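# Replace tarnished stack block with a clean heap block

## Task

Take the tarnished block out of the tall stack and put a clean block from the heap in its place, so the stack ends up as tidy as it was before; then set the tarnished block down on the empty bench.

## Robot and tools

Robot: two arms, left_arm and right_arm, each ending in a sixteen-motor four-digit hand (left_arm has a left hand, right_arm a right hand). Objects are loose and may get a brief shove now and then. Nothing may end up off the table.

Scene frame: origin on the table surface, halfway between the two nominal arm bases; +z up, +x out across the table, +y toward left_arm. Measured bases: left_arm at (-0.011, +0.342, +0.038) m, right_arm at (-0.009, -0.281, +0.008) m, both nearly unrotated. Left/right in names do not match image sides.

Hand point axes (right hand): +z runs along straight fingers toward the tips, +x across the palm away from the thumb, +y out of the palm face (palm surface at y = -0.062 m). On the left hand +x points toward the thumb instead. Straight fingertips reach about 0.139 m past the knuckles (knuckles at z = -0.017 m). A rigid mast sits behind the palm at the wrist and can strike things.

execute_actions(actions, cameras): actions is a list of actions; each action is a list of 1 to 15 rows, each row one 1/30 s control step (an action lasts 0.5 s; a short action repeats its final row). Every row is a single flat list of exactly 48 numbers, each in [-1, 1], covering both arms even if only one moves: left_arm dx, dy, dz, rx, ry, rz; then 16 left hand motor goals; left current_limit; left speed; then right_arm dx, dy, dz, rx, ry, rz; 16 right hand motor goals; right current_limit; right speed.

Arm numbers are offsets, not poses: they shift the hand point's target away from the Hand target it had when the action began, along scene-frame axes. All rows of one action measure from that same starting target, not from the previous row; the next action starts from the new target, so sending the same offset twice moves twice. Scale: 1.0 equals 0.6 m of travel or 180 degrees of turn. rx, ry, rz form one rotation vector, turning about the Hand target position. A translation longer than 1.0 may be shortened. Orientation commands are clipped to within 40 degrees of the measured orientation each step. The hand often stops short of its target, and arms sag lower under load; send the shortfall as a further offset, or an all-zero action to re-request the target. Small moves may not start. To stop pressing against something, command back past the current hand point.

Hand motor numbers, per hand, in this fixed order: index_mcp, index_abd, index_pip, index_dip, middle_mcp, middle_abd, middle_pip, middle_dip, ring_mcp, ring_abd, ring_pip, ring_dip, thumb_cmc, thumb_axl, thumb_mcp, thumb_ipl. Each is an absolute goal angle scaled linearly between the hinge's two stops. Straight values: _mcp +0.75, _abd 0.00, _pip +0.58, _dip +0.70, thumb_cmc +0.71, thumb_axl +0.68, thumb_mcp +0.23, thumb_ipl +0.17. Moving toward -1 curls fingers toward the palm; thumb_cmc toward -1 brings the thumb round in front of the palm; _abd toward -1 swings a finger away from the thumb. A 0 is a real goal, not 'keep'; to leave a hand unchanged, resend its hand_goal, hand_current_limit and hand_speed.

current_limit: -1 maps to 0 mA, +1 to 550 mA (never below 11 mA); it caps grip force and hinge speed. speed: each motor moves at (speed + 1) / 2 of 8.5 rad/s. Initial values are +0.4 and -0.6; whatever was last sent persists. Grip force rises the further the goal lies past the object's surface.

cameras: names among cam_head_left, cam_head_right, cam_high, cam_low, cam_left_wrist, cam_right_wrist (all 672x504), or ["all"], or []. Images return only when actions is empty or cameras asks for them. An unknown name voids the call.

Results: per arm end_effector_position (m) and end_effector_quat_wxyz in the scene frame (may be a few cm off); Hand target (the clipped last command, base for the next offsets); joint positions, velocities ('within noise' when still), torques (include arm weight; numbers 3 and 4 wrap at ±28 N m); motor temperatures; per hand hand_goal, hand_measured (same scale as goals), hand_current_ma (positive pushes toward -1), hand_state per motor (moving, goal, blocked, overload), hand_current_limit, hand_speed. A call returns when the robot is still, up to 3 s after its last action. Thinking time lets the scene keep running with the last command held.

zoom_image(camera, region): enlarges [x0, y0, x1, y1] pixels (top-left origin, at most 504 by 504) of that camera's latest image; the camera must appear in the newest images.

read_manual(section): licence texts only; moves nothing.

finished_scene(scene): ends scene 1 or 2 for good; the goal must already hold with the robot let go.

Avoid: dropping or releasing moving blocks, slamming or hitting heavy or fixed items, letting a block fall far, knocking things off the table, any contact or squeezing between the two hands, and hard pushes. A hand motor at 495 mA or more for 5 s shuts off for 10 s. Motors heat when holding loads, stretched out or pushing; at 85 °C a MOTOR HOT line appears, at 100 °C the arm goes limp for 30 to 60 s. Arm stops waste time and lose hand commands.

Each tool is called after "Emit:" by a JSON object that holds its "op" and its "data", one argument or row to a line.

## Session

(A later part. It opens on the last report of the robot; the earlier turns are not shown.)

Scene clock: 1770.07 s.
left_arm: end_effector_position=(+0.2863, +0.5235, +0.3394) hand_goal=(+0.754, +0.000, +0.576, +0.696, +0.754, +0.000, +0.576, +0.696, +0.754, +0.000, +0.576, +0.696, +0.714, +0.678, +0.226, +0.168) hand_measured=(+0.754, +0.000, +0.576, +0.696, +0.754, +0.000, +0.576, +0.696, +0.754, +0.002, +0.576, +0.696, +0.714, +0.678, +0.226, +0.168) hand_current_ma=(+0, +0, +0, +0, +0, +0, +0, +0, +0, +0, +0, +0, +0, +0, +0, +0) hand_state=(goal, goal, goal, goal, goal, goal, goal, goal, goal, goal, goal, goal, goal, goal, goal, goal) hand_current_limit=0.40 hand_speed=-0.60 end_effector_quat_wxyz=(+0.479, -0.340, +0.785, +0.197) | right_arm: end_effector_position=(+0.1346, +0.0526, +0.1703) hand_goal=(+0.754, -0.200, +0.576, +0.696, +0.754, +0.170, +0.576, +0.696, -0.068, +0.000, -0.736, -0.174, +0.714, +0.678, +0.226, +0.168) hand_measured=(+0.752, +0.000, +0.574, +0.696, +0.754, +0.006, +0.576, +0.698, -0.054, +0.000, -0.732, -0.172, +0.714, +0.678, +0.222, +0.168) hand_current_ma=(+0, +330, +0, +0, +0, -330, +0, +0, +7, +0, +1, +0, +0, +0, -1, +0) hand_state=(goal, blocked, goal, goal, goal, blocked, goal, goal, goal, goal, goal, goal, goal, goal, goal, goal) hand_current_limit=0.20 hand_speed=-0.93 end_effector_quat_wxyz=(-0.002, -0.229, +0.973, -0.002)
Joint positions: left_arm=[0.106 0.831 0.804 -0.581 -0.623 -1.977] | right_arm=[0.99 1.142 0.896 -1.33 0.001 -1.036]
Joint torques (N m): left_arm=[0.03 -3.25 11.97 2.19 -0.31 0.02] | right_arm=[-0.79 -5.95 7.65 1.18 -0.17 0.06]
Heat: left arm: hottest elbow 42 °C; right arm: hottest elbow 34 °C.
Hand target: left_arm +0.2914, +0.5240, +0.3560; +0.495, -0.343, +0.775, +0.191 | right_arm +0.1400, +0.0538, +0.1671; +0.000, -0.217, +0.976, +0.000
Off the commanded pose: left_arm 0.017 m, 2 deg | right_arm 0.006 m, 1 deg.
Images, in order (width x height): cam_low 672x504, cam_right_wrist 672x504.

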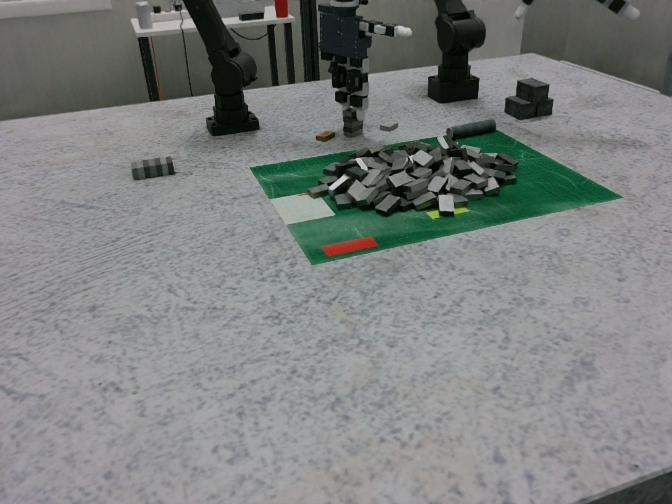

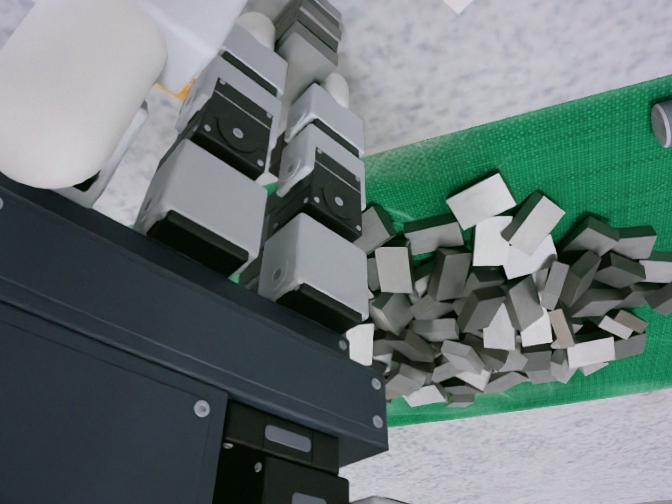

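Emit:
{"op": "execute_actions", "data": {
  "actions": [
    [[0,0,0,0,0,0,0.754,0,0.576,0.696,0.754,0,0.576,0.696,0.754,0,0.576,0.696,0.714,0.678,0.226,0.168,0.4,-0.6,0,0,-0.0028,0,0,0,0.754,-0.2,0.576,0.696,0.754,0.17,0.576,0.696,-0.068,0,-0.737,-0.174,0.714,0.678,0.226,0.168,0.2,-0.93]]
  ],
  "cameras": ["cam_low","cam_right_wrist"]
}}

Emit:
{"op": "zoom_image", "data": {
  "camera": "cam_right_wrist",
  "region": [285, 0, 350, 65]
}}

Emit:
{"op": "zoom_image", "data": {
  "camera": "cam_low",
  "region": [340, 102, 365, 128]
}}

Scene clock: 1781.37 s.
left_arm: end_effector_position=(+0.2863, +0.5235, +0.3394) hand_goal=(+0.754, +0.000, +0.576, +0.696, +0.754, +0.000, +0.576, +0.696, +0.754, +0.000, +0.576, +0.696, +0.714, +0.678, +0.226, +0.168) hand_measured=(+0.754, +0.000, +0.576, +0.696, +0.754, +0.000, +0.576, +0.696, +0.754, +0.002, +0.576, +0.696, +0.714, +0.678, +0.226, +0.168) hand_current_ma=(+0, +0, +0, +0, +0, +0, +0, +0, +0, +0, +0, +0, +0, +0, +0, +0) hand_state=(goal, goal, goal, goal, goal, goal, goal, goal, goal, goal, goal, goal, goal, goal, goal, goal) hand_current_limit=0.40 hand_speed=-0.60 end_effector_quat_wxyz=(+0.479, -0.340, +0.785, +0.197) | right_arm: end_effector_position=(+0.1347, +0.0527, +0.1703) hand_goal=(+0.754, -0.200, +0.576, +0.696, +0.754, +0.170, +0.576, +0.696, -0.068, +0.000, -0.736, -0.174, +0.714, +0.678, +0.226, +0.168) hand_measured=(+0.752, +0.000, +0.574, +0.696, +0.754, +0.006, +0.576, +0.698, -0.054, +0.000, -0.732, -0.172, +0.714, +0.678, +0.222, +0.168) hand_current_ma=(+0, +330, +0, +0, +0, -330, +0, +0, +7, +0, +1, +0, +0, +0, -1, +0) hand_state=(goal, blocked, goal, goal, goal, blocked, goal, goal, goal, goal, goal, goal, goal, goal, goal, goal) hand_current_limit=0.20 hand_speed=-0.93 end_effector_quat_wxyz=(-0.002, -0.229, +0.973, -0.002)
Joint positions: left_arm=[0.106 0.831 0.804 -0.581 -0.623 -1.977] | right_arm=[0.99 1.142 0.896 -1.33 0.001 -1.036]
Joint torques (N m): left_arm=[0.03 -3.19 11.99 2.18 -0.3 0.03] | right_arm=[-0.79 -5.83 7.36 1.35 -0.17 0.06]
Heat: left arm: hottest elbow 42 °C; right arm: hottest elbow 34 °C.
Hand target: left_arm +0.2914, +0.5240, +0.3560; +0.495, -0.343, +0.775, +0.191 | right_arm +0.1400, +0.0537, +0.1654; +0.000, -0.217, +0.976, +0.000
Off the commanded pose: left_arm 0.017 m, 2 deg | right_arm 0.007 m, 1 deg.
Images, in order (width x height): cam_low 672x504, cam_right_wrist 672x504.

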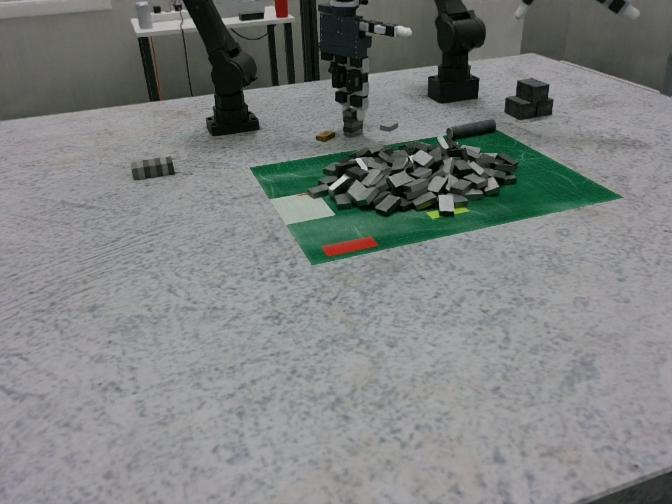

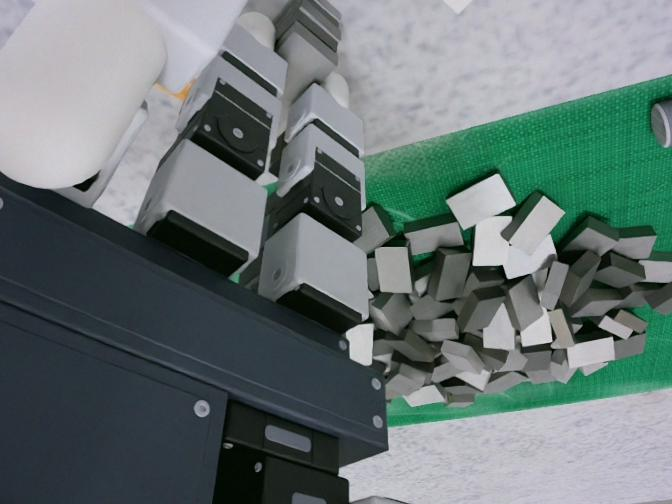

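Scaled by 7.754 from the camera's 672x504 image, which has a finer 960x720 frame.

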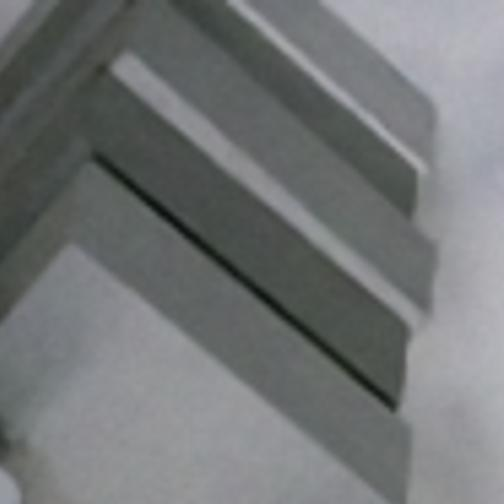

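Scaled by 19.385 from the camera's 672x504 image, which has a finer 960x720 frame.

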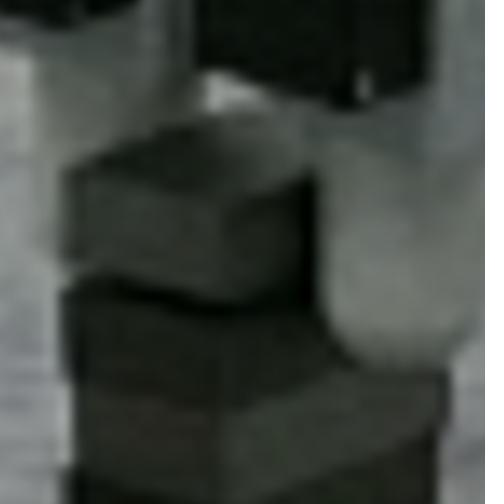

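Emit:
{"op": "execute_actions", "data": {
  "actions": [
    [[0,0,0,0,0,0,0.754,0,0.576,0.696,0.754,0,0.576,0.696,0.754,0,0.576,0.696,0.714,0.678,0.226,0.168,0.4,-0.6,0,0,-0.0022,0,0,0,0.754,-0.2,0.576,0.696,0.754,0.17,0.576,0.696,-0.068,0,-0.737,-0.174,0.714,0.678,0.226,0.168,0.2,-0.93]]
  ],
  "cameras": ["cam_low","cam_right_wrist"]
}}

Emit:
{"op": "zoom_image", "data": {
  "camera": "cam_right_wrist",
  "region": [285, 0, 350, 65]
}}

Emit:
{"op": "zoom_image", "data": {
  "camera": "cam_low",
  "region": [340, 102, 365, 128]
}}

Scene clock: 1797.30 s.
left_arm: end_effector_position=(+0.2863, +0.5235, +0.3394) hand_goal=(+0.754, +0.000, +0.576, +0.696, +0.754, +0.000, +0.576, +0.696, +0.754, +0.000, +0.576, +0.696, +0.714, +0.678, +0.226, +0.168) hand_measured=(+0.754, +0.000, +0.576, +0.696, +0.754, +0.000, +0.576, +0.696, +0.754, +0.002, +0.576, +0.696, +0.714, +0.678, +0.226, +0.168) hand_current_ma=(+0, +0, +0, +0, +0, +0, +0, +0, +0, +0, +0, +0, +0, +0, +0, +0) hand_state=(goal, goal, goal, goal, goal, goal, goal, goal, goal, goal, goal, goal, goal, goal, goal, goal) hand_current_limit=0.40 hand_speed=-0.60 end_effector_quat_wxyz=(+0.479, -0.340, +0.785, +0.197) | right_arm: end_effector_position=(+0.1344, +0.0523, +0.1676) hand_goal=(+0.754, -0.200, +0.576, +0.696, +0.754, +0.170, +0.576, +0.696, -0.068, +0.000, -0.736, -0.174, +0.714, +0.678, +0.226, +0.168) hand_measured=(+0.752, +0.000, +0.574, +0.696, +0.754, +0.006, +0.576, +0.698, -0.054, +0.000, -0.732, -0.172, +0.714, +0.678, +0.222, +0.168) hand_current_ma=(+0, +330, +0, +0, +0, -330, +0, +0, +7, +0, +1, +0, +0, +0, -1, +0) hand_state=(goal, blocked, goal, goal, goal, blocked, goal, goal, goal, goal, goal, goal, goal, goal, goal, goal) hand_current_limit=0.20 hand_speed=-0.93 end_effector_quat_wxyz=(-0.002, -0.229, +0.973, -0.002)
Joint positions: left_arm=[0.106 0.831 0.804 -0.581 -0.623 -1.977] | right_arm=[0.99 1.143 0.889 -1.323 0.001 -1.036]
Joint torques (N m): left_arm=[-0.09 -3.25 11.99 2.19 -0.31 0.03] | right_arm=[-0.79 -5.83 7.62 1.22 -0.17 0.06]
Heat: left arm: hottest elbow 42 °C; right arm: hottest elbow 34 °C.
Hand target: left_arm +0.2914, +0.5240, +0.3560; +0.495, -0.343, +0.775, +0.191 | right_arm +0.1399, +0.0537, +0.1639; +0.000, -0.217, +0.976, +0.000
Off the commanded pose: left_arm 0.017 m, 2 deg | right_arm 0.007 m, 1 deg.
Images, in order (width x height): cam_low 672x504, cam_right_wrist 672x504.

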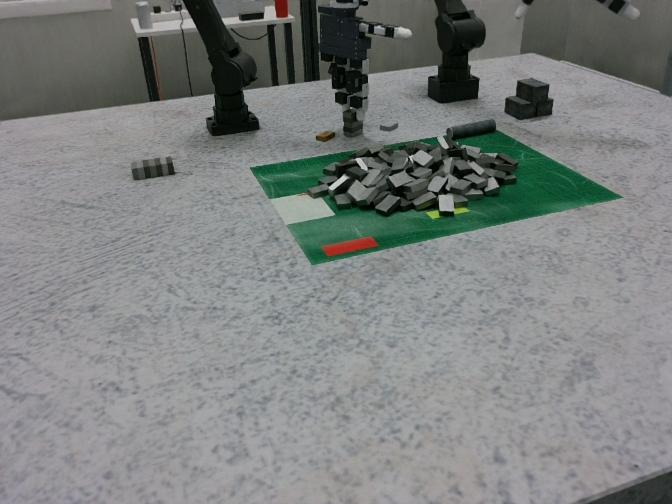

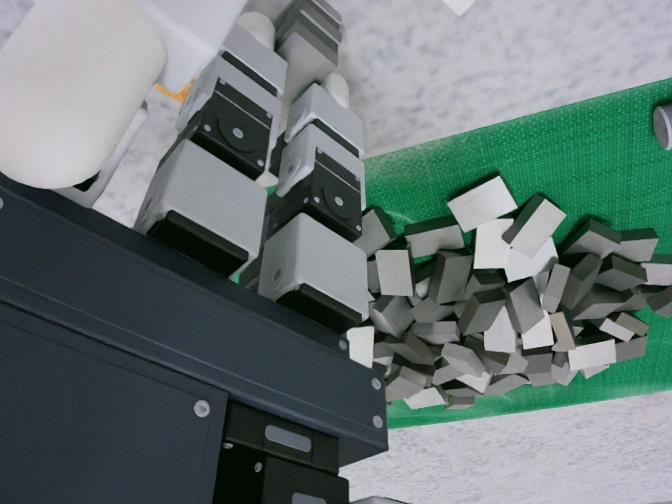

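Scaled by 7.754 from the camera's 672x504 image, which has a finer 960x720 frame.

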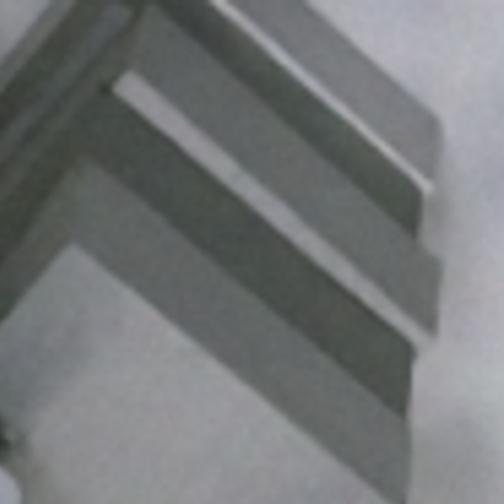

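Scaled by 19.385 from the camera's 672x504 image, which has a finer 960x720 frame.

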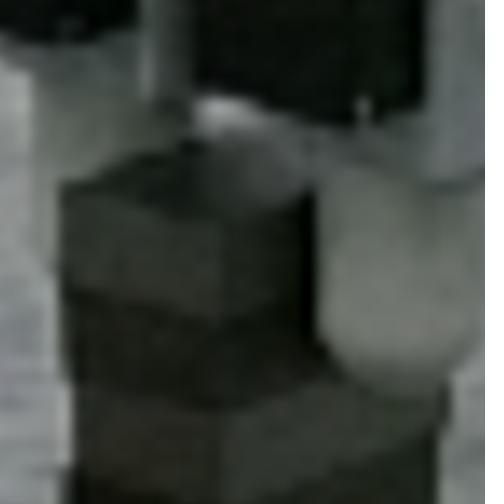

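Emit:
{"op": "execute_actions", "data": {
  "actions": [
    [[0,0,0,0,0,0,0.754,0,0.576,0.696,0.754,0,0.576,0.696,0.754,0,0.576,0.696,0.714,0.678,0.226,0.168,0.4,-0.6,0,0,0.003,0,0,0,0.753,-0.05,0.576,0.696,0.754,0.05,0.576,0.696,-0.068,0,-0.737,-0.174,0.714,0.678,0.226,0.168,0.2,-0.96]],
    [[0,0,0,0,0,0,0.754,0,0.576,0.696,0.754,0,0.576,0.696,0.754,0,0.576,0.696,0.714,0.678,0.226,0.168,0.4,-0.6,0,0,0,0,0,0,0.753,-0.01,0.576,0.696,0.754,0.015,0.576,0.696,-0.068,0,-0.737,-0.174,0.714,0.678,0.226,0.168,0.2,-0.97]],
    [[0,0,0,0,0,0,0.754,0,0.576,0.696,0.754,0,0.576,0.696,0.754,0,0.576,0.696,0.714,0.678,0.226,0.168,0.4,-0.6,0,0,0,0,0,0,0.753,0.01,0.576,0.696,0.754,-0.005,0.576,0.696,-0.068,0,-0.737,-0.174,0.714,0.678,0.226,0.168,0.2,-0.97]],
    [[0,0,0,0,0,0,0.754,0,0.576,0.696,0.754,0,0.576,0.696,0.754,0,0.576,0.696,0.714,0.678,0.226,0.168,0.4,-0.6,0,0,0,0,0,0,0.753,0.03,0.576,0.696,0.754,-0.03,0.576,0.696,-0.068,0,-0.737,-0.174,0.714,0.678,0.226,0.168,0.2,-0.96]]
  ],
  "cameras": ["cam_low","cam_right_wrist"]
}}

Emit:
{"op": "zoom_image", "data": {
  "camera": "cam_right_wrist",
  "region": [285, 0, 350, 65]
}}

Emit:
{"op": "zoom_image", "data": {
  "camera": "cam_low",
  "region": [340, 102, 365, 128]
}}

Scene clock: 1824.13 s.
left_arm: end_effector_position=(+0.2863, +0.5235, +0.3394) hand_goal=(+0.754, +0.000, +0.576, +0.696, +0.754, +0.000, +0.576, +0.696, +0.754, +0.000, +0.576, +0.696, +0.714, +0.678, +0.226, +0.168) hand_measured=(+0.754, +0.000, +0.576, +0.696, +0.754, +0.000, +0.576, +0.696, +0.754, +0.002, +0.576, +0.696, +0.714, +0.678, +0.226, +0.168) hand_current_ma=(+0, +0, +0, +0, +0, +0, +0, +0, +0, +0, +0, +0, +0, +0, +0, +0) hand_state=(goal, goal, goal, goal, goal, goal, goal, goal, goal, goal, goal, goal, goal, goal, goal, goal) hand_current_limit=0.40 hand_speed=-0.60 end_effector_quat_wxyz=(+0.479, -0.340, +0.785, +0.197) | right_arm: end_effector_position=(+0.1344, +0.0523, +0.1676) hand_goal=(+0.754, +0.030, +0.576, +0.696, +0.754, -0.030, +0.576, +0.696, -0.068, +0.000, -0.736, -0.174, +0.714, +0.678, +0.226, +0.168) hand_measured=(+0.752, +0.026, +0.574, +0.696, +0.754, -0.026, +0.576, +0.698, -0.054, +0.000, -0.732, -0.172, +0.714, +0.678, +0.222, +0.168) hand_current_ma=(+0, +0, +0, +0, +0, +1, +0, +0, +7, +0, +1, +0, +0, +0, -1, +0) hand_state=(goal, goal, goal, goal, goal, goal, goal, goal, goal, goal, goal, goal, goal, goal, goal, goal) hand_current_limit=0.20 hand_speed=-0.96 end_effector_quat_wxyz=(-0.002, -0.229, +0.973, -0.002)
Joint positions: left_arm=[0.106 0.831 0.804 -0.581 -0.623 -1.977] | right_arm=[0.99 1.143 0.889 -1.323 0.001 -1.036]
Joint torques (N m): left_arm=[-0.03 -3.31 11.99 2.19 -0.31 0.03] | right_arm=[-0.79 -5.95 7.92 1.03 -0.17 0.06]
Heat: left arm: hottest elbow 42 °C; right arm: hottest elbow 33 °C.
Hand target: left_arm +0.2914, +0.5240, +0.3560; +0.495, -0.343, +0.775, +0.191 | right_arm +0.1400, +0.0537, +0.1657; +0.000, -0.217, +0.976, +0.000
Off the commanded pose: left_arm 0.017 m, 2 deg | right_arm 0.006 m, 1 deg.
Images, in order (width x height): cam_low 672x504, cam_right_wrist 672x504.

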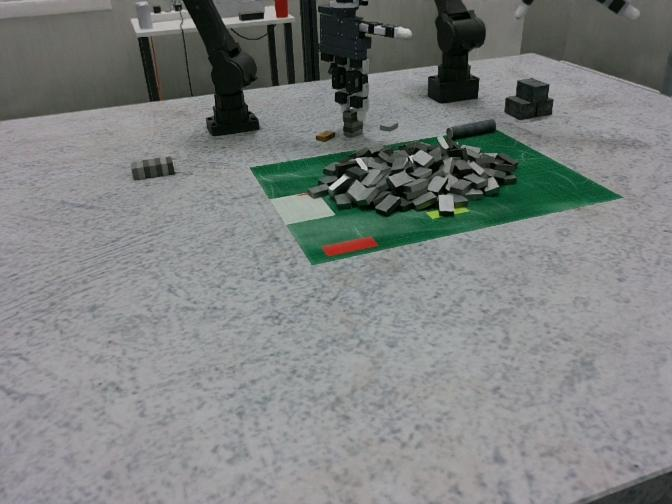

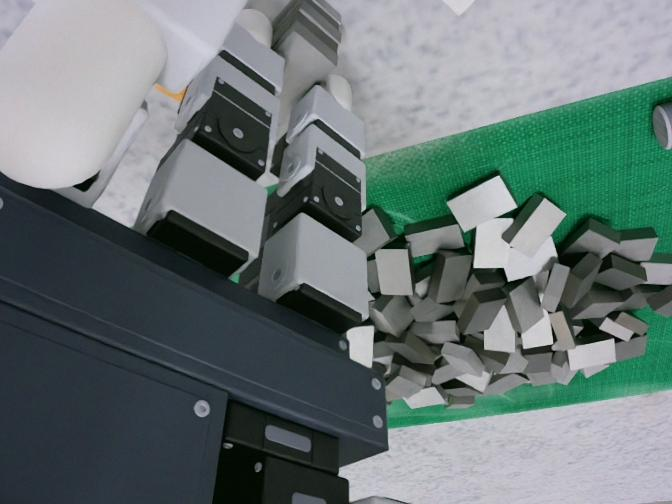

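Scaled by 7.754 from the camera's 672x504 image, which has a finer 960x720 frame.

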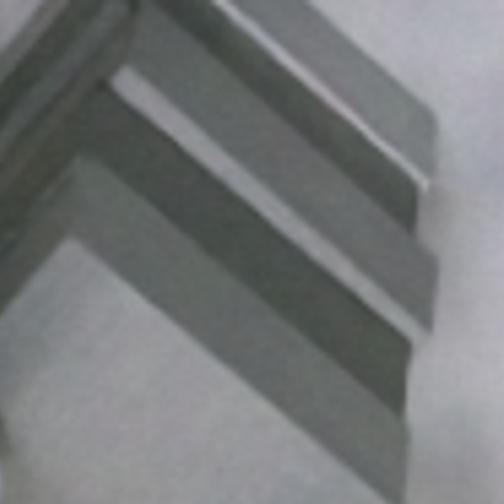

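Scaled by 19.385 from the camera's 672x504 image, which has a finer 960x720 frame.

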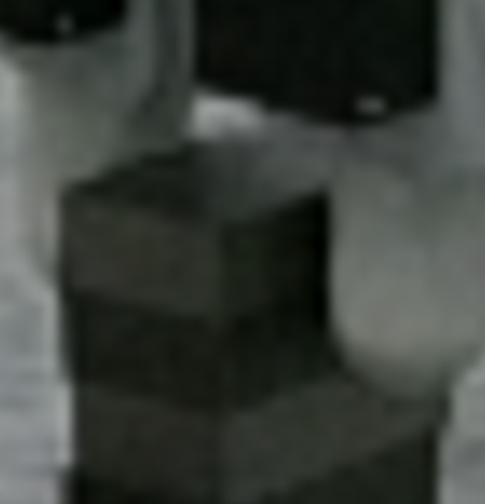

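Emit:
{"op": "execute_actions", "data": {
  "actions": [
    [[0,0,0,0,0,0,0.754,0,0.576,0.696,0.754,0,0.576,0.696,0.754,0,0.576,0.696,0.714,0.678,0.226,0.168,0.4,-0.6,0,0,0,0,0,0,0.753,0.08,0.576,0.696,0.754,-0.08,0.576,0.696,-0.068,0,-0.737,-0.174,0.714,0.678,0.226,0.168,0.2,-0.93]],
    [[0,0,0,0,0,0,0.754,0,0.576,0.696,0.754,0,0.576,0.696,0.754,0,0.576,0.696,0.714,0.678,0.226,0.168,0.4,-0.6,0.0147,0.0222,0.075,0.0184,-0.0121,0,0.753,0.13,0.576,0.696,0.754,-0.13,0.576,0.696,-0.068,0,-0.737,-0.174,0.714,0.678,0.226,0.168,0.2,-0.92]],
    [[0,0,0,0,0,0,0.754,0,0.576,0.696,0.754,0,0.576,0.696,0.754,0,0.576,0.696,0.714,0.678,0.226,0.168,0.4,-0.6,0,0,0.055,0,0,0,0.753,0.13,0.576,0.696,0.754,-0.13,0.576,0.696,-0.068,0,-0.737,-0.174,0.714,0.678,0.226,0.168,0.2,-0.92]],
    [[0,0,0,0,0,0,0.754,0,0.576,0.696,0.754,0,0.576,0.696,0.754,0,0.576,0.696,0.714,0.678,0.226,0.168,0.4,-0.6,-0.01,0.07,0,0,0,0.015,0.753,0.13,0.576,0.696,0.754,-0.13,0.576,0.696,-0.068,0,-0.737,-0.174,0.714,0.678,0.226,0.168,0.2,-0.92]],
    [[0,0,0,0,0,0,0.754,0,0.576,0.696,0.754,0,0.576,0.696,0.754,0,0.576,0.696,0.714,0.678,0.226,0.168,0.4,-0.6,-0.0272,0.0675,-0.03,-0.0184,0.0121,0.0147,0.753,0.13,0.576,0.696,0.754,-0.13,0.576,0.696,-0.068,0,-0.737,-0.174,0.714,0.678,0.226,0.168,0.2,-0.92]],
    [[0,0,0,0,0,0,0.754,0,0.576,0.696,0.754,0,0.576,0.696,0.754,0,0.576,0.696,0.714,0.678,0.226,0.168,0.4,-0.6,0,0,-0.07,0,0,0,0.753,0.13,0.576,0.696,0.754,-0.13,0.576,0.696,-0.068,0,-0.737,-0.174,0.714,0.678,0.226,0.168,0.2,-0.92]]
  ],
  "cameras": ["cam_low","cam_right_wrist","cam_high"]
}}

Emit:
{"op": "zoom_image", "data": {
  "camera": "cam_low",
  "region": [330, 90, 420, 145]
}}

Emit:
{"op": "zoom_image", "data": {
  "camera": "cam_right_wrist",
  "region": [220, 0, 380, 115]
}}

Scene clock: 1867.80 s.
left_arm: end_effector_position=(+0.2863, +0.5235, +0.3394) hand_goal=(+0.754, +0.000, +0.576, +0.696, +0.754, +0.000, +0.576, +0.696, +0.754, +0.000, +0.576, +0.696, +0.714, +0.678, +0.226, +0.168) hand_measured=(+0.754, +0.000, +0.576, +0.696, +0.754, +0.000, +0.576, +0.696, +0.754, +0.002, +0.576, +0.696, +0.714, +0.678, +0.226, +0.168) hand_current_ma=(+0, +0, +0, +0, +0, +0, +0, +0, +0, +0, +0, +0, +0, +0, +0, +0) hand_state=(goal, goal, goal, goal, goal, goal, goal, goal, goal, goal, goal, goal, goal, goal, goal, goal) hand_current_limit=0.40 hand_speed=-0.60 end_effector_quat_wxyz=(+0.479, -0.340, +0.785, +0.197) | right_arm: end_effector_position=(+0.1250, +0.1480, +0.1894) hand_goal=(+0.754, +0.130, +0.576, +0.696, +0.754, -0.130, +0.576, +0.696, -0.068, +0.000, -0.736, -0.174, +0.714, +0.678, +0.226, +0.168) hand_measured=(+0.752, +0.126, +0.574, +0.696, +0.754, -0.126, +0.576, +0.698, -0.054, +0.000, -0.732, -0.172, +0.714, +0.678, +0.222, +0.168) hand_current_ma=(+0, +0, +0, +0, +0, +1, +0, +0, +7, +0, +1, +0, +0, +0, -1, +0) hand_state=(goal, goal, goal, goal, goal, goal, goal, goal, goal, goal, goal, goal, goal, goal, goal, goal) hand_current_limit=0.20 hand_speed=-0.92 end_effector_quat_wxyz=(-0.001, -0.269, +0.963, +0.002)
Joint positions: left_arm=[0.106 0.831 0.804 -0.581 -0.623 -1.977] | right_arm=[1.133 1.355 1.126 -1.34 -0.005 -0.977]
Joint torques (N m): left_arm=[-0.09 -3.25 11.97 2.19 -0.3 0.02] | right_arm=[-0.03 -9.41 7.54 1.06 -0.12 0.06]
Heat: left arm: hottest elbow 42 °C; right arm: hottest elbow 33 °C.
Hand target: left_arm +0.2914, +0.5240, +0.3560; +0.495, -0.343, +0.775, +0.191 | right_arm +0.1265, +0.1496, +0.1838; -0.001, -0.263, +0.965, +0.001
Off the commanded pose: left_arm 0.017 m, 2 deg | right_arm 0.006 m, 1 deg.
Images, in order (width x height): cam_high 672x504, cam_low 672x504, cam_right_wrist 672x504.

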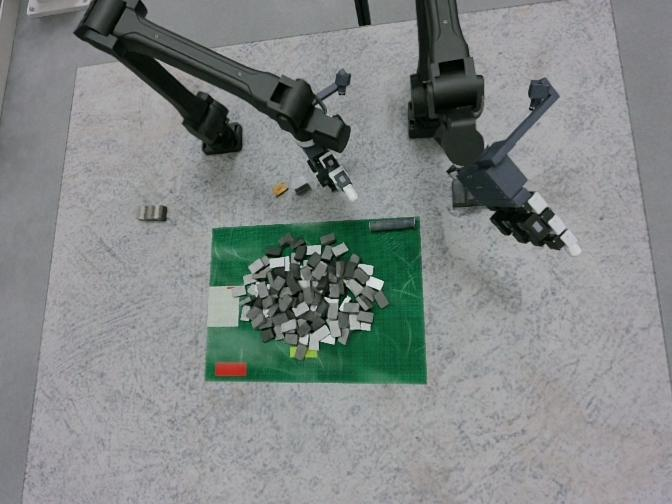

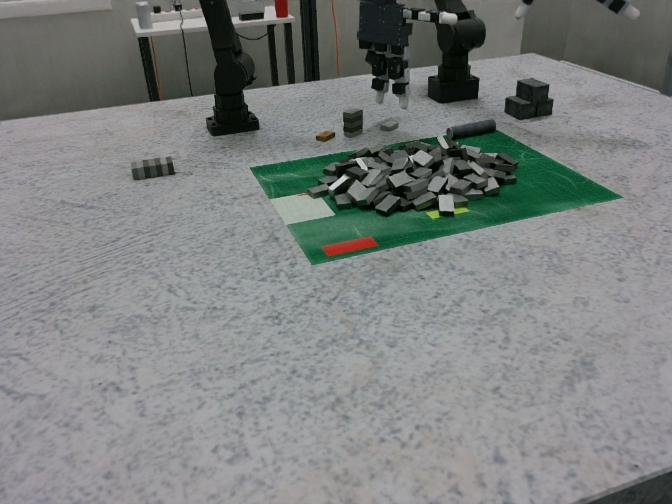

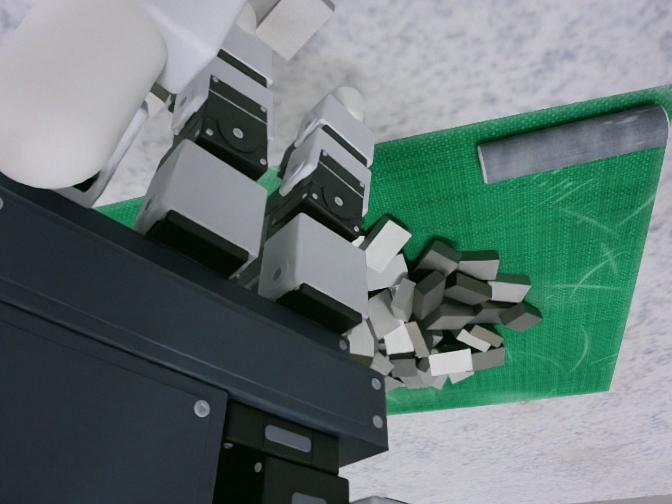

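Scaled by 5.600 from the camera's 672x504 image, which has a finer 960x720 frame.

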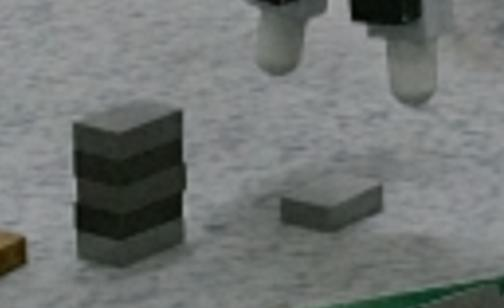

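Scaled by 3.150 from the camera's 672x504 image, which has a finer 960x720 frame.

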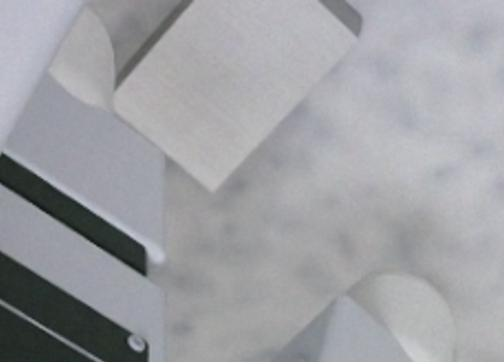

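Emit:
{"op": "execute_actions", "data": {
  "actions": [
    [[0,0,0,0,0,0,0.754,0,0.576,0.696,0.754,0,0.576,0.696,0.754,0,0.576,0.696,0.714,0.678,0.226,0.168,0.4,-0.6,0.0033,0.0015,-0.05,0,0,0,0.753,0.13,0.576,0.696,0.754,-0.13,0.576,0.696,-0.068,0,-0.737,-0.174,0.714,0.678,0.226,0.168,0.2,-0.92]],
    [[0,0,0,0,0,0,0.754,0,0.576,0.696,0.754,0,0.576,0.696,0.754,0,0.576,0.696,0.714,0.678,0.226,0.168,0.4,-0.6,0,0,-0.038,0,0,0,0.753,0.13,0.576,0.696,0.754,-0.13,0.576,0.696,-0.068,0,-0.737,-0.174,0.714,0.678,0.226,0.168,0.2,-0.92]]
  ],
  "cameras": ["cam_low","cam_right_wrist"]
}}

Emit:
{"op": "zoom_image", "data": {
  "camera": "cam_low",
  "region": [365, 95, 415, 140]
}}

Emit:
{"op": "zoom_image", "data": {
  "camera": "cam_right_wrist",
  "region": [220, 0, 380, 115]
}}

Scene clock: 1882.30 s.
left_arm: end_effector_position=(+0.2863, +0.5235, +0.3394) hand_goal=(+0.754, +0.000, +0.576, +0.696, +0.754, +0.000, +0.576, +0.696, +0.754, +0.000, +0.576, +0.696, +0.714, +0.678, +0.226, +0.168) hand_measured=(+0.754, +0.000, +0.576, +0.696, +0.754, +0.000, +0.576, +0.696, +0.754, +0.002, +0.576, +0.696, +0.714, +0.678, +0.226, +0.168) hand_current_ma=(+0, +0, +0, +0, +0, +0, +0, +0, +0, +0, +0, +0, +0, +0, +0, +0) hand_state=(goal, goal, goal, goal, goal, goal, goal, goal, goal, goal, goal, goal, goal, goal, goal, goal) hand_current_limit=0.40 hand_speed=-0.60 end_effector_quat_wxyz=(+0.479, -0.340, +0.785, +0.197) | right_arm: end_effector_position=(+0.1258, +0.1499, +0.1351) hand_goal=(+0.754, +0.130, +0.576, +0.696, +0.754, -0.130, +0.576, +0.696, -0.068, +0.000, -0.736, -0.174, +0.714, +0.678, +0.226, +0.168) hand_measured=(+0.752, +0.126, +0.574, +0.696, +0.754, -0.126, +0.576, +0.698, -0.054, +0.000, -0.732, -0.172, +0.714, +0.678, +0.222, +0.168) hand_current_ma=(+0, -1, +0, +0, +0, +1, +0, +0, +7, +0, +1, +0, +0, +0, -1, +0) hand_state=(goal, goal, goal, goal, goal, goal, goal, goal, goal, goal, goal, goal, goal, goal, goal, goal) hand_current_limit=0.20 hand_speed=-0.92 end_effector_quat_wxyz=(-0.002, -0.269, +0.963, +0.001)
Joint positions: left_arm=[0.106 0.831 0.804 -0.581 -0.623 -1.977] | right_arm=[1.133 1.406 1.028 -1.194 -0.005 -0.977]
Joint torques (N m): left_arm=[-0.09 -3.19 11.99 2.18 -0.3 0.03] | right_arm=[-0.32 -9.93 7.23 1.05 -0.12 0.03]
Heat: left arm: hottest elbow 42 °C; right arm: hottest elbow 33 °C.
Hand target: left_arm +0.2914, +0.5240, +0.3560; +0.495, -0.343, +0.775, +0.191 | right_arm +0.1285, +0.1505, +0.1309; -0.001, -0.263, +0.965, +0.001
Off the commanded pose: left_arm 0.017 m, 2 deg | right_arm 0.005 m, 1 deg.
Images, in order (width x height): cam_low 672x504, cam_right_wrist 672x504.

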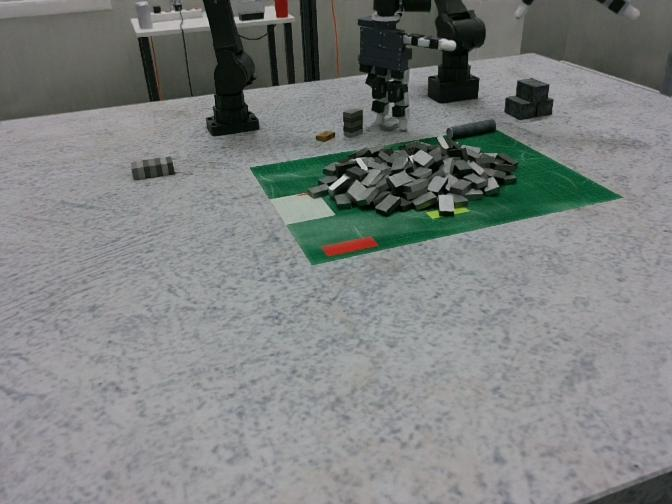

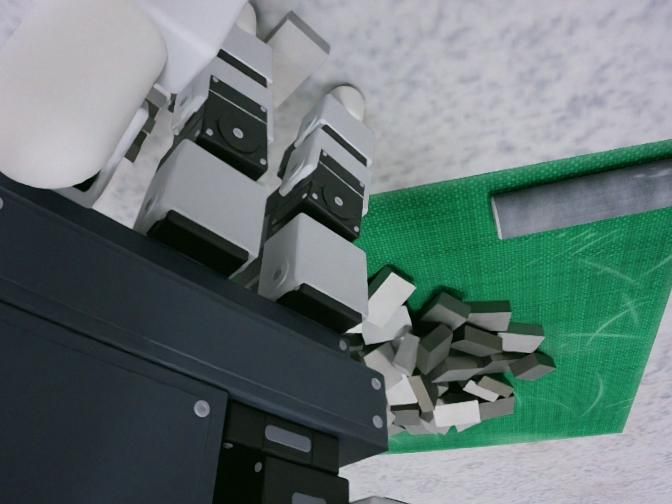

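Scaled by 10.080 from the camera's 672x504 image, which has a finer 960x720 frame.

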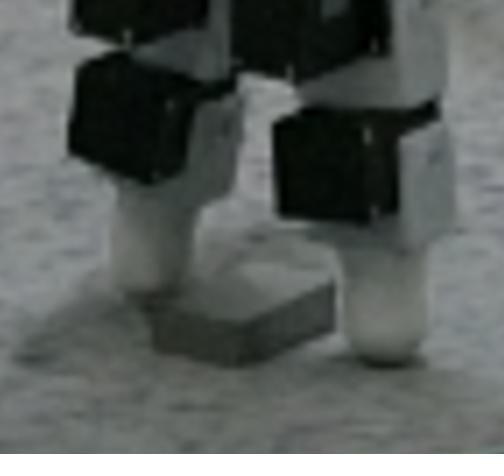

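Scaled by 3.150 from the camera's 672x504 image, which has a finer 960x720 frame.

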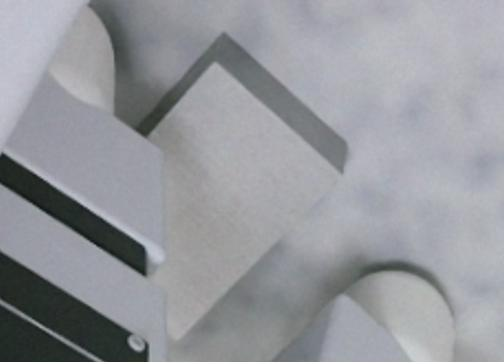

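Emit:
{"op": "execute_actions", "data": {
  "actions": [
    [[0,0,0,0,0,0,0.754,0,0.576,0.696,0.754,0,0.576,0.696,0.754,0,0.576,0.696,0.714,0.678,0.226,0.168,0.4,-0.6,-0.006,-0.0105,0.0015,0,0,0,0.753,0.13,0.576,0.696,0.754,-0.13,0.576,0.696,-0.068,0,-0.737,-0.174,0.714,0.678,0.226,0.168,0.2,-0.92]]
  ],
  "cameras": ["cam_low","cam_right_wrist"]
}}

Emit:
{"op": "zoom_image", "data": {
  "camera": "cam_low",
  "region": [365, 95, 415, 140]
}}

Emit:
{"op": "zoom_image", "data": {
  "camera": "cam_right_wrist",
  "region": [220, 0, 380, 115]
}}

Scene clock: 1898.43 s.
left_arm: end_effector_position=(+0.2863, +0.5235, +0.3394) hand_goal=(+0.754, +0.000, +0.576, +0.696, +0.754, +0.000, +0.576, +0.696, +0.754, +0.000, +0.576, +0.696, +0.714, +0.678, +0.226, +0.168) hand_measured=(+0.754, +0.000, +0.576, +0.696, +0.754, +0.000, +0.576, +0.696, +0.754, +0.002, +0.576, +0.696, +0.714, +0.678, +0.226, +0.168) hand_current_ma=(+0, +0, +0, +0, +0, +0, +0, +0, +0, +0, +0, +0, +0, +0, +0, +0) hand_state=(goal, goal, goal, goal, goal, goal, goal, goal, goal, goal, goal, goal, goal, goal, goal, goal) hand_current_limit=0.40 hand_speed=-0.60 end_effector_quat_wxyz=(+0.479, -0.340, +0.785, +0.197) | right_arm: end_effector_position=(+0.1249, +0.1478, +0.1343) hand_goal=(+0.754, +0.130, +0.576, +0.696, +0.754, -0.130, +0.576, +0.696, -0.068, +0.000, -0.736, -0.174, +0.714, +0.678, +0.226, +0.168) hand_measured=(+0.750, +0.136, +0.574, +0.696, +0.754, -0.126, +0.576, +0.698, -0.054, +0.000, -0.732, -0.172, +0.714, +0.678, +0.222, +0.168) hand_current_ma=(-1, +2, +0, +0, +0, +1, +0, +0, +7, +0, +1, +0, +0, +0, -1, +0) hand_state=(goal, goal, goal, goal, goal, goal, goal, goal, goal, goal, goal, goal, goal, goal, goal, goal) hand_current_limit=0.20 hand_speed=-0.92 end_effector_quat_wxyz=(-0.002, -0.269, +0.963, +0.002)
Joint positions: left_arm=[0.106 0.831 0.804 -0.581 -0.623 -1.977] | right_arm=[1.133 1.4 1.02 -1.19 -0.005 -0.977]
Joint torques (N m): left_arm=[0.03 -3.25 11.99 2.18 -0.3 0.03] | right_arm=[-0.21 -10.93 6.49 0.81 -0.12 0.04]
Heat: left arm: hottest elbow 42 °C; right arm: hottest elbow 33 °C.
Hand target: left_arm +0.2914, +0.5240, +0.3560; +0.495, -0.343, +0.775, +0.191 | right_arm +0.1249, +0.1441, +0.1319; -0.001, -0.263, +0.965, +0.001
Off the commanded pose: left_arm 0.017 m, 2 deg | right_arm 0.004 m, 1 deg.
Images, in order (width x height): cam_low 672x504, cam_right_wrist 672x504.

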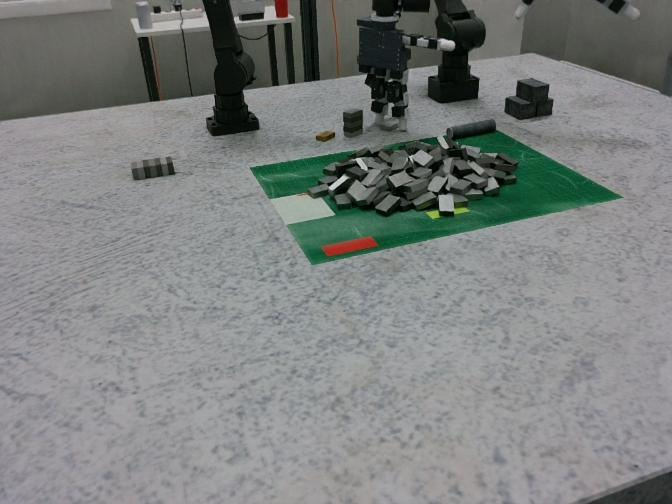

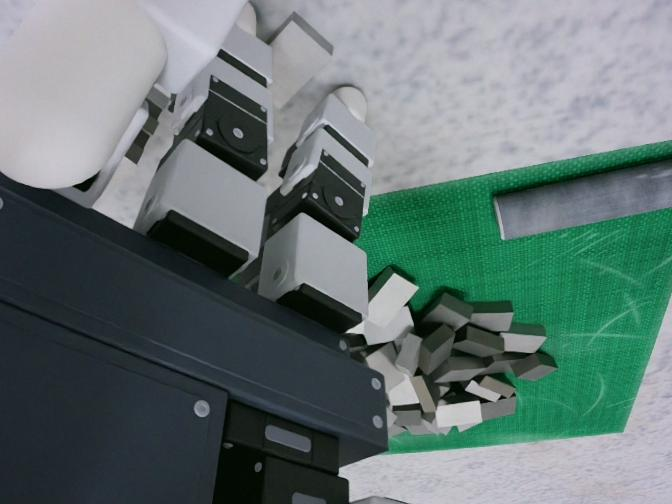

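Scaled by 10.080 from the camera's 672x504 image, which has a finer 960x720 frame.

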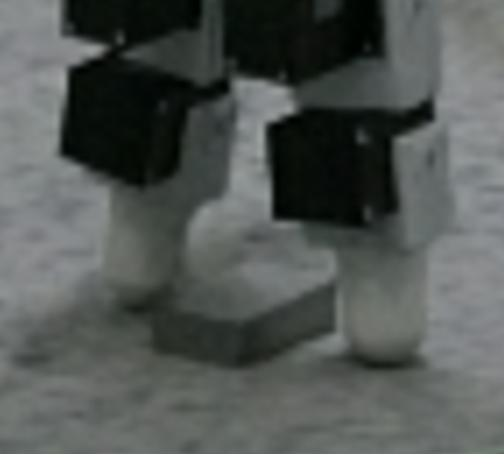

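Scaled by 3.150 from the camera's 672x504 image, which has a finer 960x720 frame.

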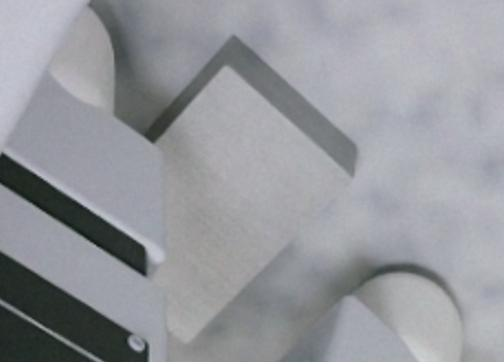

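Emit:
{"op": "execute_actions", "data": {
  "actions": [
    [[0,0,0,0,0,0,0.754,0,0.576,0.696,0.754,0,0.576,0.696,0.754,0,0.576,0.696,0.714,0.678,0.226,0.168,0.4,-0.6,-0.001,-0.004,0.004,0,0,0,0.754,0.13,0.576,0.696,0.754,-0.13,0.576,0.696,-0.068,0,-0.737,-0.174,0.714,0.678,0.226,0.168,0.2,-0.92]]
  ],
  "cameras": ["cam_low","cam_right_wrist"]
}}

Emit:
{"op": "zoom_image", "data": {
  "camera": "cam_low",
  "region": [365, 95, 415, 140]
}}

Emit:
{"op": "zoom_image", "data": {
  "camera": "cam_right_wrist",
  "region": [220, 0, 380, 115]
}}

Scene clock: 1910.53 s.
left_arm: end_effector_position=(+0.2863, +0.5235, +0.3394) hand_goal=(+0.754, +0.000, +0.576, +0.696, +0.754, +0.000, +0.576, +0.696, +0.754, +0.000, +0.576, +0.696, +0.714, +0.678, +0.226, +0.168) hand_measured=(+0.754, +0.000, +0.576, +0.696, +0.754, +0.000, +0.576, +0.696, +0.754, +0.002, +0.576, +0.696, +0.714, +0.678, +0.226, +0.168) hand_current_ma=(+0, +0, +0, +0, +0, +0, +0, +0, +0, +0, +0, +0, +0, +0, +0, +0) hand_state=(goal, goal, goal, goal, goal, goal, goal, goal, goal, goal, goal, goal, goal, goal, goal, goal) hand_current_limit=0.40 hand_speed=-0.60 end_effector_quat_wxyz=(+0.479, -0.340, +0.785, +0.197) | right_arm: end_effector_position=(+0.1242, +0.1462, +0.1344) hand_goal=(+0.754, +0.130, +0.576, +0.696, +0.754, -0.130, +0.576, +0.696, -0.068, +0.000, -0.736, -0.174, +0.714, +0.678, +0.226, +0.168) hand_measured=(+0.748, +0.140, +0.574, +0.696, +0.754, -0.126, +0.576, +0.698, -0.054, +0.000, -0.732, -0.172, +0.714, +0.678, +0.222, +0.168) hand_current_ma=(-2, +3, +0, +0, +0, +1, +0, +0, +7, +0, +1, +0, +0, +0, -1, +0) hand_state=(goal, goal, goal, goal, goal, goal, goal, goal, goal, goal, goal, goal, goal, goal, goal, goal) hand_current_limit=0.20 hand_speed=-0.92 end_effector_quat_wxyz=(-0.002, -0.269, +0.963, +0.002)
Joint positions: left_arm=[0.106 0.831 0.804 -0.581 -0.623 -1.977] | right_arm=[1.133 1.395 1.015 -1.19 -0.005 -0.977]
Joint torques (N m): left_arm=[-0.09 -3.25 11.96 2.18 -0.3 0.02] | right_arm=[-0.32 -11.11 6.69 0.55 -0.11 0.03]
Heat: left arm: hottest elbow 42 °C; right arm: hottest elbow 33 °C.
Hand target: left_arm +0.2914, +0.5240, +0.3560; +0.495, -0.343, +0.775, +0.191 | right_arm +0.1243, +0.1418, +0.1343; -0.001, -0.263, +0.965, +0.001
Off the commanded pose: left_arm 0.017 m, 2 deg | right_arm 0.004 m, 1 deg.
Images, in order (width x height): cam_low 672x504, cam_right_wrist 672x504.

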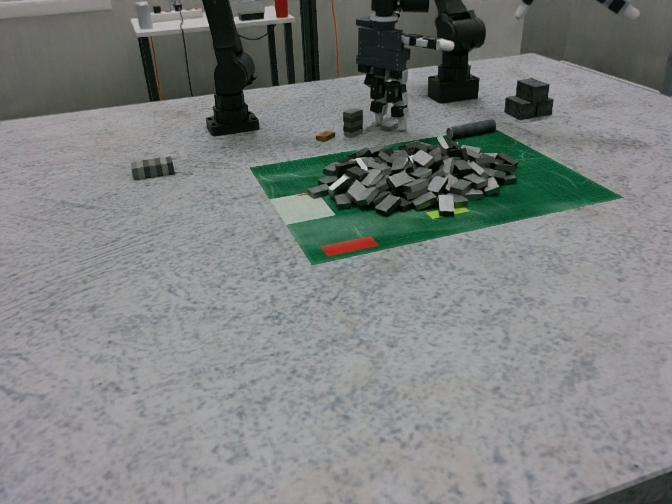

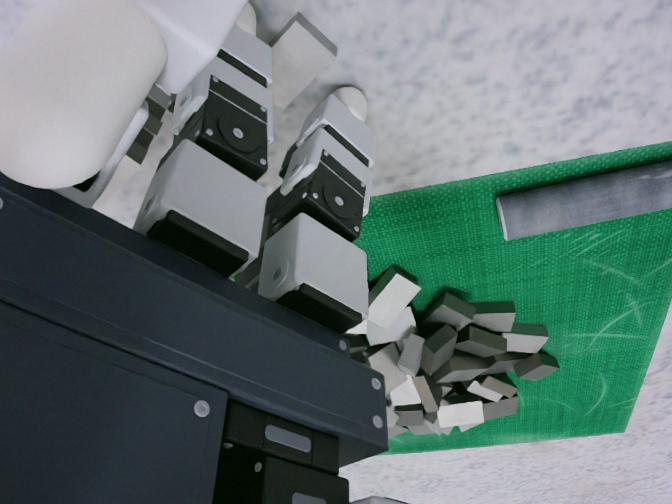

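Scaled by 10.080 from the camera's 672x504 image, which has a finer 960x720 frame.

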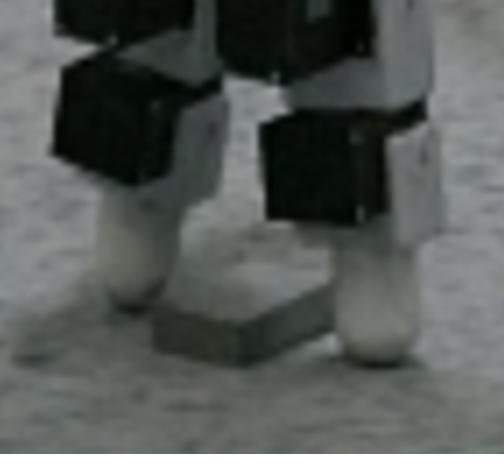

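Scaled by 3.150 from the camera's 672x504 image, which has a finer 960x720 frame.

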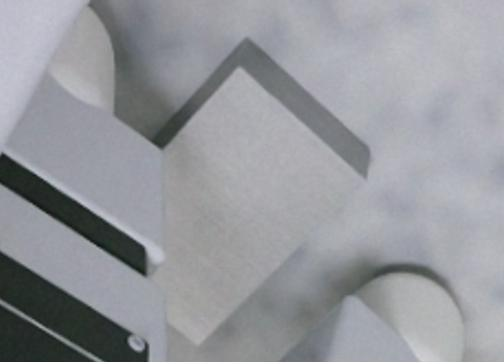

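Emit:
{"op": "execute_actions", "data": {
  "actions": [
    [[0,0,0,0,0,0,0.754,0,0.576,0.696,0.754,0,0.576,0.696,0.754,0,0.576,0.696,0.714,0.678,0.226,0.168,0.4,-0.6,0,0.001,0.012,0,0,0,0.754,0.13,0.576,0.696,0.754,-0.13,0.576,0.696,-0.068,0,-0.737,-0.174,0.714,0.678,0.226,0.168,0.2,-0.92]]
  ]
}}

Scene clock: 1928.63 s.
left_arm: end_effector_position=(+0.2863, +0.5235, +0.3394) hand_goal=(+0.754, +0.000, +0.576, +0.696, +0.754, +0.000, +0.576, +0.696, +0.754, +0.000, +0.576, +0.696, +0.714, +0.678, +0.226, +0.168) hand_measured=(+0.754, +0.000, +0.576, +0.696, +0.754, +0.000, +0.576, +0.696, +0.754, +0.002, +0.576, +0.696, +0.714, +0.678, +0.226, +0.168) hand_current_ma=(+0, +0, +0, +0, +0, +0, +0, +0, +0, +0, +0, +0, +0, +0, +0, +0) hand_state=(goal, goal, goal, goal, goal, goal, goal, goal, goal, goal, goal, goal, goal, goal, goal, goal) hand_current_limit=0.40 hand_speed=-0.60 end_effector_quat_wxyz=(+0.479, -0.340, +0.785, +0.197) | right_arm: end_effector_position=(+0.1233, +0.1443, +0.1347) hand_goal=(+0.754, +0.130, +0.576, +0.696, +0.754, -0.130, +0.576, +0.696, -0.068, +0.000, -0.736, -0.174, +0.714, +0.678, +0.226, +0.168) hand_measured=(+0.748, +0.132, +0.574, +0.696, +0.754, -0.126, +0.576, +0.698, -0.054, +0.000, -0.732, -0.172, +0.714, +0.678, +0.222, +0.168) hand_current_ma=(-1, +0, +0, +0, +0, +1, +0, +0, +7, +0, +1, +0, +0, +0, -1, +0) hand_state=(goal, goal, goal, goal, goal, goal, goal, goal, goal, goal, goal, goal, goal, goal, goal, goal) hand_current_limit=0.20 hand_speed=-0.92 end_effector_quat_wxyz=(-0.004, -0.269, +0.963, -0.001)
Joint positions: left_arm=[0.106 0.831 0.804 -0.581 -0.623 -1.977] | right_arm=[1.133 1.394 1.015 -1.199 -0.005 -0.977]
Joint torques (N m): left_arm=[-0.15 -3.25 11.99 2.19 -0.3 0.03] | right_arm=[-0.26 -11.4 7.87 0.08 -0.12 0.04]
Heat: left arm: hottest elbow 42 °C; right arm: hottest elbow 33 °C.
Hand target: left_arm +0.2914, +0.5240, +0.3560; +0.495, -0.343, +0.775, +0.191 | right_arm +0.1243, +0.1423, +0.1415; -0.001, -0.263, +0.965, +0.001
Off the commanded pose: left_arm 0.017 m, 2 deg | right_arm 0.007 m, 1 deg.


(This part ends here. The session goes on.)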